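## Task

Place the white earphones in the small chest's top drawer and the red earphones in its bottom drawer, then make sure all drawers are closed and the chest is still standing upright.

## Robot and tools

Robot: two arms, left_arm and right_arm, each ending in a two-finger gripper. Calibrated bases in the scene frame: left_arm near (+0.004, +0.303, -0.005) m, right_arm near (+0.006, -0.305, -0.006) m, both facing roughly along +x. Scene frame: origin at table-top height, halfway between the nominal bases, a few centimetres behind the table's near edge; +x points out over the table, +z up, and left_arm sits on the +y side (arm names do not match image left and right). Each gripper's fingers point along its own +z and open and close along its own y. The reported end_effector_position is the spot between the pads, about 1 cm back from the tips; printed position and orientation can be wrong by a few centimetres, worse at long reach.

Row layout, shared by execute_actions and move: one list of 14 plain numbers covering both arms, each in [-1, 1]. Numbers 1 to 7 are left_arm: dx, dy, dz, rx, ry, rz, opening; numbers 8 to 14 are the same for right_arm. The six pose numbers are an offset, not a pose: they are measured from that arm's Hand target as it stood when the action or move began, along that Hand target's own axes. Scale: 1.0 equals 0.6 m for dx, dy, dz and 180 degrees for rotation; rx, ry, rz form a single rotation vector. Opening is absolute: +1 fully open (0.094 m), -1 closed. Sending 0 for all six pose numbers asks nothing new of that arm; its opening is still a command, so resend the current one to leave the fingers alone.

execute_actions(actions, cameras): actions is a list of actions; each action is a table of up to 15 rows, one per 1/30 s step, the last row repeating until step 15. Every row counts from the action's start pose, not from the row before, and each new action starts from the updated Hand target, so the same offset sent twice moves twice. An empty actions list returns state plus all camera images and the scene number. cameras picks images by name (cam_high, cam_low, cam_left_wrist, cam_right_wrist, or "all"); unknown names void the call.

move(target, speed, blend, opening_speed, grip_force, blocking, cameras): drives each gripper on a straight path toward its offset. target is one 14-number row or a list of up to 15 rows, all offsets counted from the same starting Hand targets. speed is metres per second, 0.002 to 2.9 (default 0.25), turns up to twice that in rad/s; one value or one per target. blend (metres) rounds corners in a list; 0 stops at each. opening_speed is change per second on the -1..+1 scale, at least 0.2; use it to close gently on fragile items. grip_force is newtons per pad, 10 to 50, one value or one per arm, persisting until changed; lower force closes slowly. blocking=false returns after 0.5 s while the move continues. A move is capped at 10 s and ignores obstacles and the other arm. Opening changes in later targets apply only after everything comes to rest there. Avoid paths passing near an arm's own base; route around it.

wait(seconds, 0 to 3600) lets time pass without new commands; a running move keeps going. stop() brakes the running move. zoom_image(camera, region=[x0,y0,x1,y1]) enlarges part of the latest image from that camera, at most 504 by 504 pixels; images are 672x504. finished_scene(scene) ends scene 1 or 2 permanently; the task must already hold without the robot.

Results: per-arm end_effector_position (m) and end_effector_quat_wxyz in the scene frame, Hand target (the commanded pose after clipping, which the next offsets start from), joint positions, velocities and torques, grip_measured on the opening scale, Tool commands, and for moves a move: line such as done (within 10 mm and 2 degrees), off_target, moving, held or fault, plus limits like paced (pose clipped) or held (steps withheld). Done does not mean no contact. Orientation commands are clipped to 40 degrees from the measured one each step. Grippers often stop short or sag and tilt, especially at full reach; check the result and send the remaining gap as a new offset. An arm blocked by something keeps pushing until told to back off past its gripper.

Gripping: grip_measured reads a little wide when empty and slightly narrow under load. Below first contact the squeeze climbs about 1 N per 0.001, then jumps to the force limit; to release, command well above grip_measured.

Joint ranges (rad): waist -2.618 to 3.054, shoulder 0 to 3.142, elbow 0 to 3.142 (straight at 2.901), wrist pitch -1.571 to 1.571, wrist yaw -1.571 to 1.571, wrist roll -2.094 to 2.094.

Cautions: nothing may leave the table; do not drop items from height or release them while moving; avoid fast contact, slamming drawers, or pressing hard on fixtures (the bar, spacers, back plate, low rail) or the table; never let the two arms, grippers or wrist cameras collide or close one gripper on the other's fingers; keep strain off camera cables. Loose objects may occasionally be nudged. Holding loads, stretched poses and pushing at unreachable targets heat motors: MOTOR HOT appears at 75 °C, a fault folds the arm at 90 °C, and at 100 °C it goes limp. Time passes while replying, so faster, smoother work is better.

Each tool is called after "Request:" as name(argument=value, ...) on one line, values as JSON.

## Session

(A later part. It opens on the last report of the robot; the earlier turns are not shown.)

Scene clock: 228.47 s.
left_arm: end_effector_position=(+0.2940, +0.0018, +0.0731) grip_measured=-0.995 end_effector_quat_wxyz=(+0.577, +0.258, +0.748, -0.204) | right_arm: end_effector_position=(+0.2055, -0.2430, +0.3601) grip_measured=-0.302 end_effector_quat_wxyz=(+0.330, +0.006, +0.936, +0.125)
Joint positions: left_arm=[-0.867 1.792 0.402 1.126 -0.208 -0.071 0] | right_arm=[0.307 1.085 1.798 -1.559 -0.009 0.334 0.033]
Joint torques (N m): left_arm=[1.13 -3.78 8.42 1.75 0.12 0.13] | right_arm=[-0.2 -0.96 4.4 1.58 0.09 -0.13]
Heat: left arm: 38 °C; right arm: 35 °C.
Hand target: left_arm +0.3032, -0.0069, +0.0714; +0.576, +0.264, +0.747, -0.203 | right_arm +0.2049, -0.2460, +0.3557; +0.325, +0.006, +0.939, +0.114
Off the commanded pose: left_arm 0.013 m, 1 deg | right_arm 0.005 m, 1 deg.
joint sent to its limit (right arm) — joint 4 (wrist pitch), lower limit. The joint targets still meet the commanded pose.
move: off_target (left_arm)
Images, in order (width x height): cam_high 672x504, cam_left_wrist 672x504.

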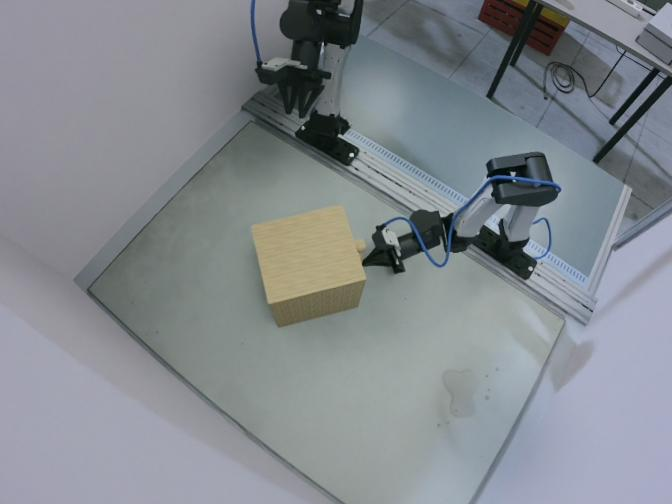

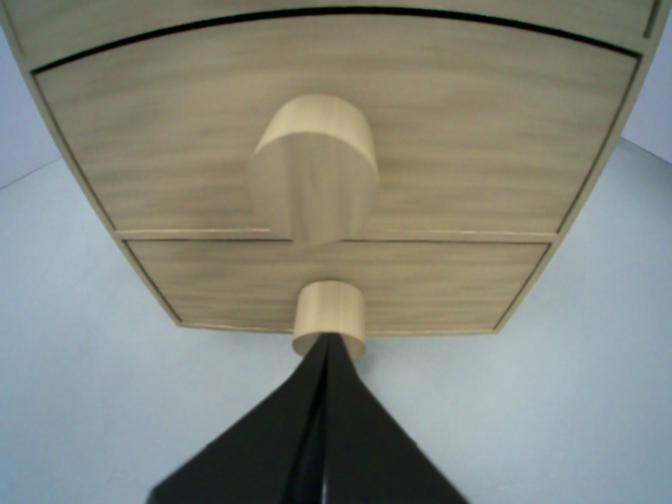

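Request:
move(target=[0.01,0,-0.13,0,0,0,-1,0,0,0,0,0,0,-0.3], speed=0.2, cameras=["cam_left_wrist"])

Scene clock: 231.33 s.
left_arm: end_effector_position=(+0.2438, +0.0388, +0.0818) grip_measured=-0.995 end_effector_quat_wxyz=(+0.570, +0.273, +0.747, -0.205) | right_arm: end_effector_position=(+0.2055, -0.2430, +0.3601) grip_measured=-0.302 end_effector_quat_wxyz=(+0.330, +0.006, +0.936, +0.125)
Joint positions: left_arm=[-0.926 1.511 0.182 1.047 -0.242 -0.07 0] | right_arm=[0.307 1.085 1.798 -1.559 -0.009 0.334 0.033]
Joint torques (N m): left_arm=[-0.76 -6.15 4.25 1.83 -0.37 -0.13] | right_arm=[-0.39 -0.76 4.42 1.54 0.1 -0.12]
Heat: left arm: 38 °C; right arm: 35 °C.
Hand target: left_arm +0.2433, +0.0414, +0.0856; +0.576, +0.264, +0.747, -0.203 | right_arm +0.2049, -0.2460, +0.3557; +0.325, +0.006, +0.939, +0.114
Off the commanded pose: left_arm 0.005 m, 1 deg | right_arm 0.005 m, 1 deg.
joint sent to its limit (right arm) — joint 4 (wrist pitch), lower limit. The joint targets still meet the commanded pose.
move: done

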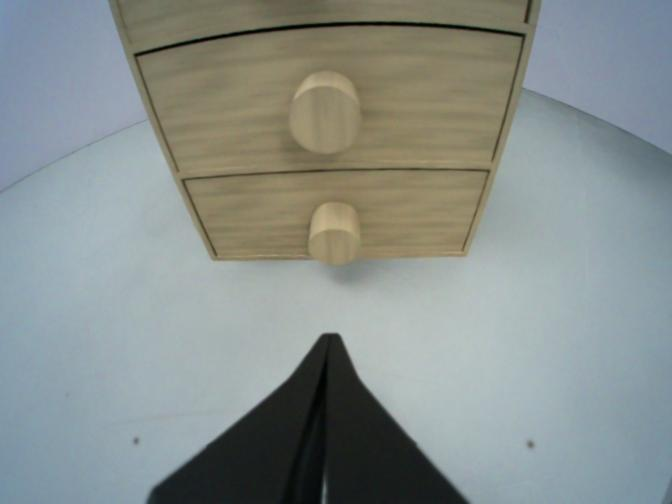

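Request:
finished_scene(scene=1)

The scene is finished: the task was done.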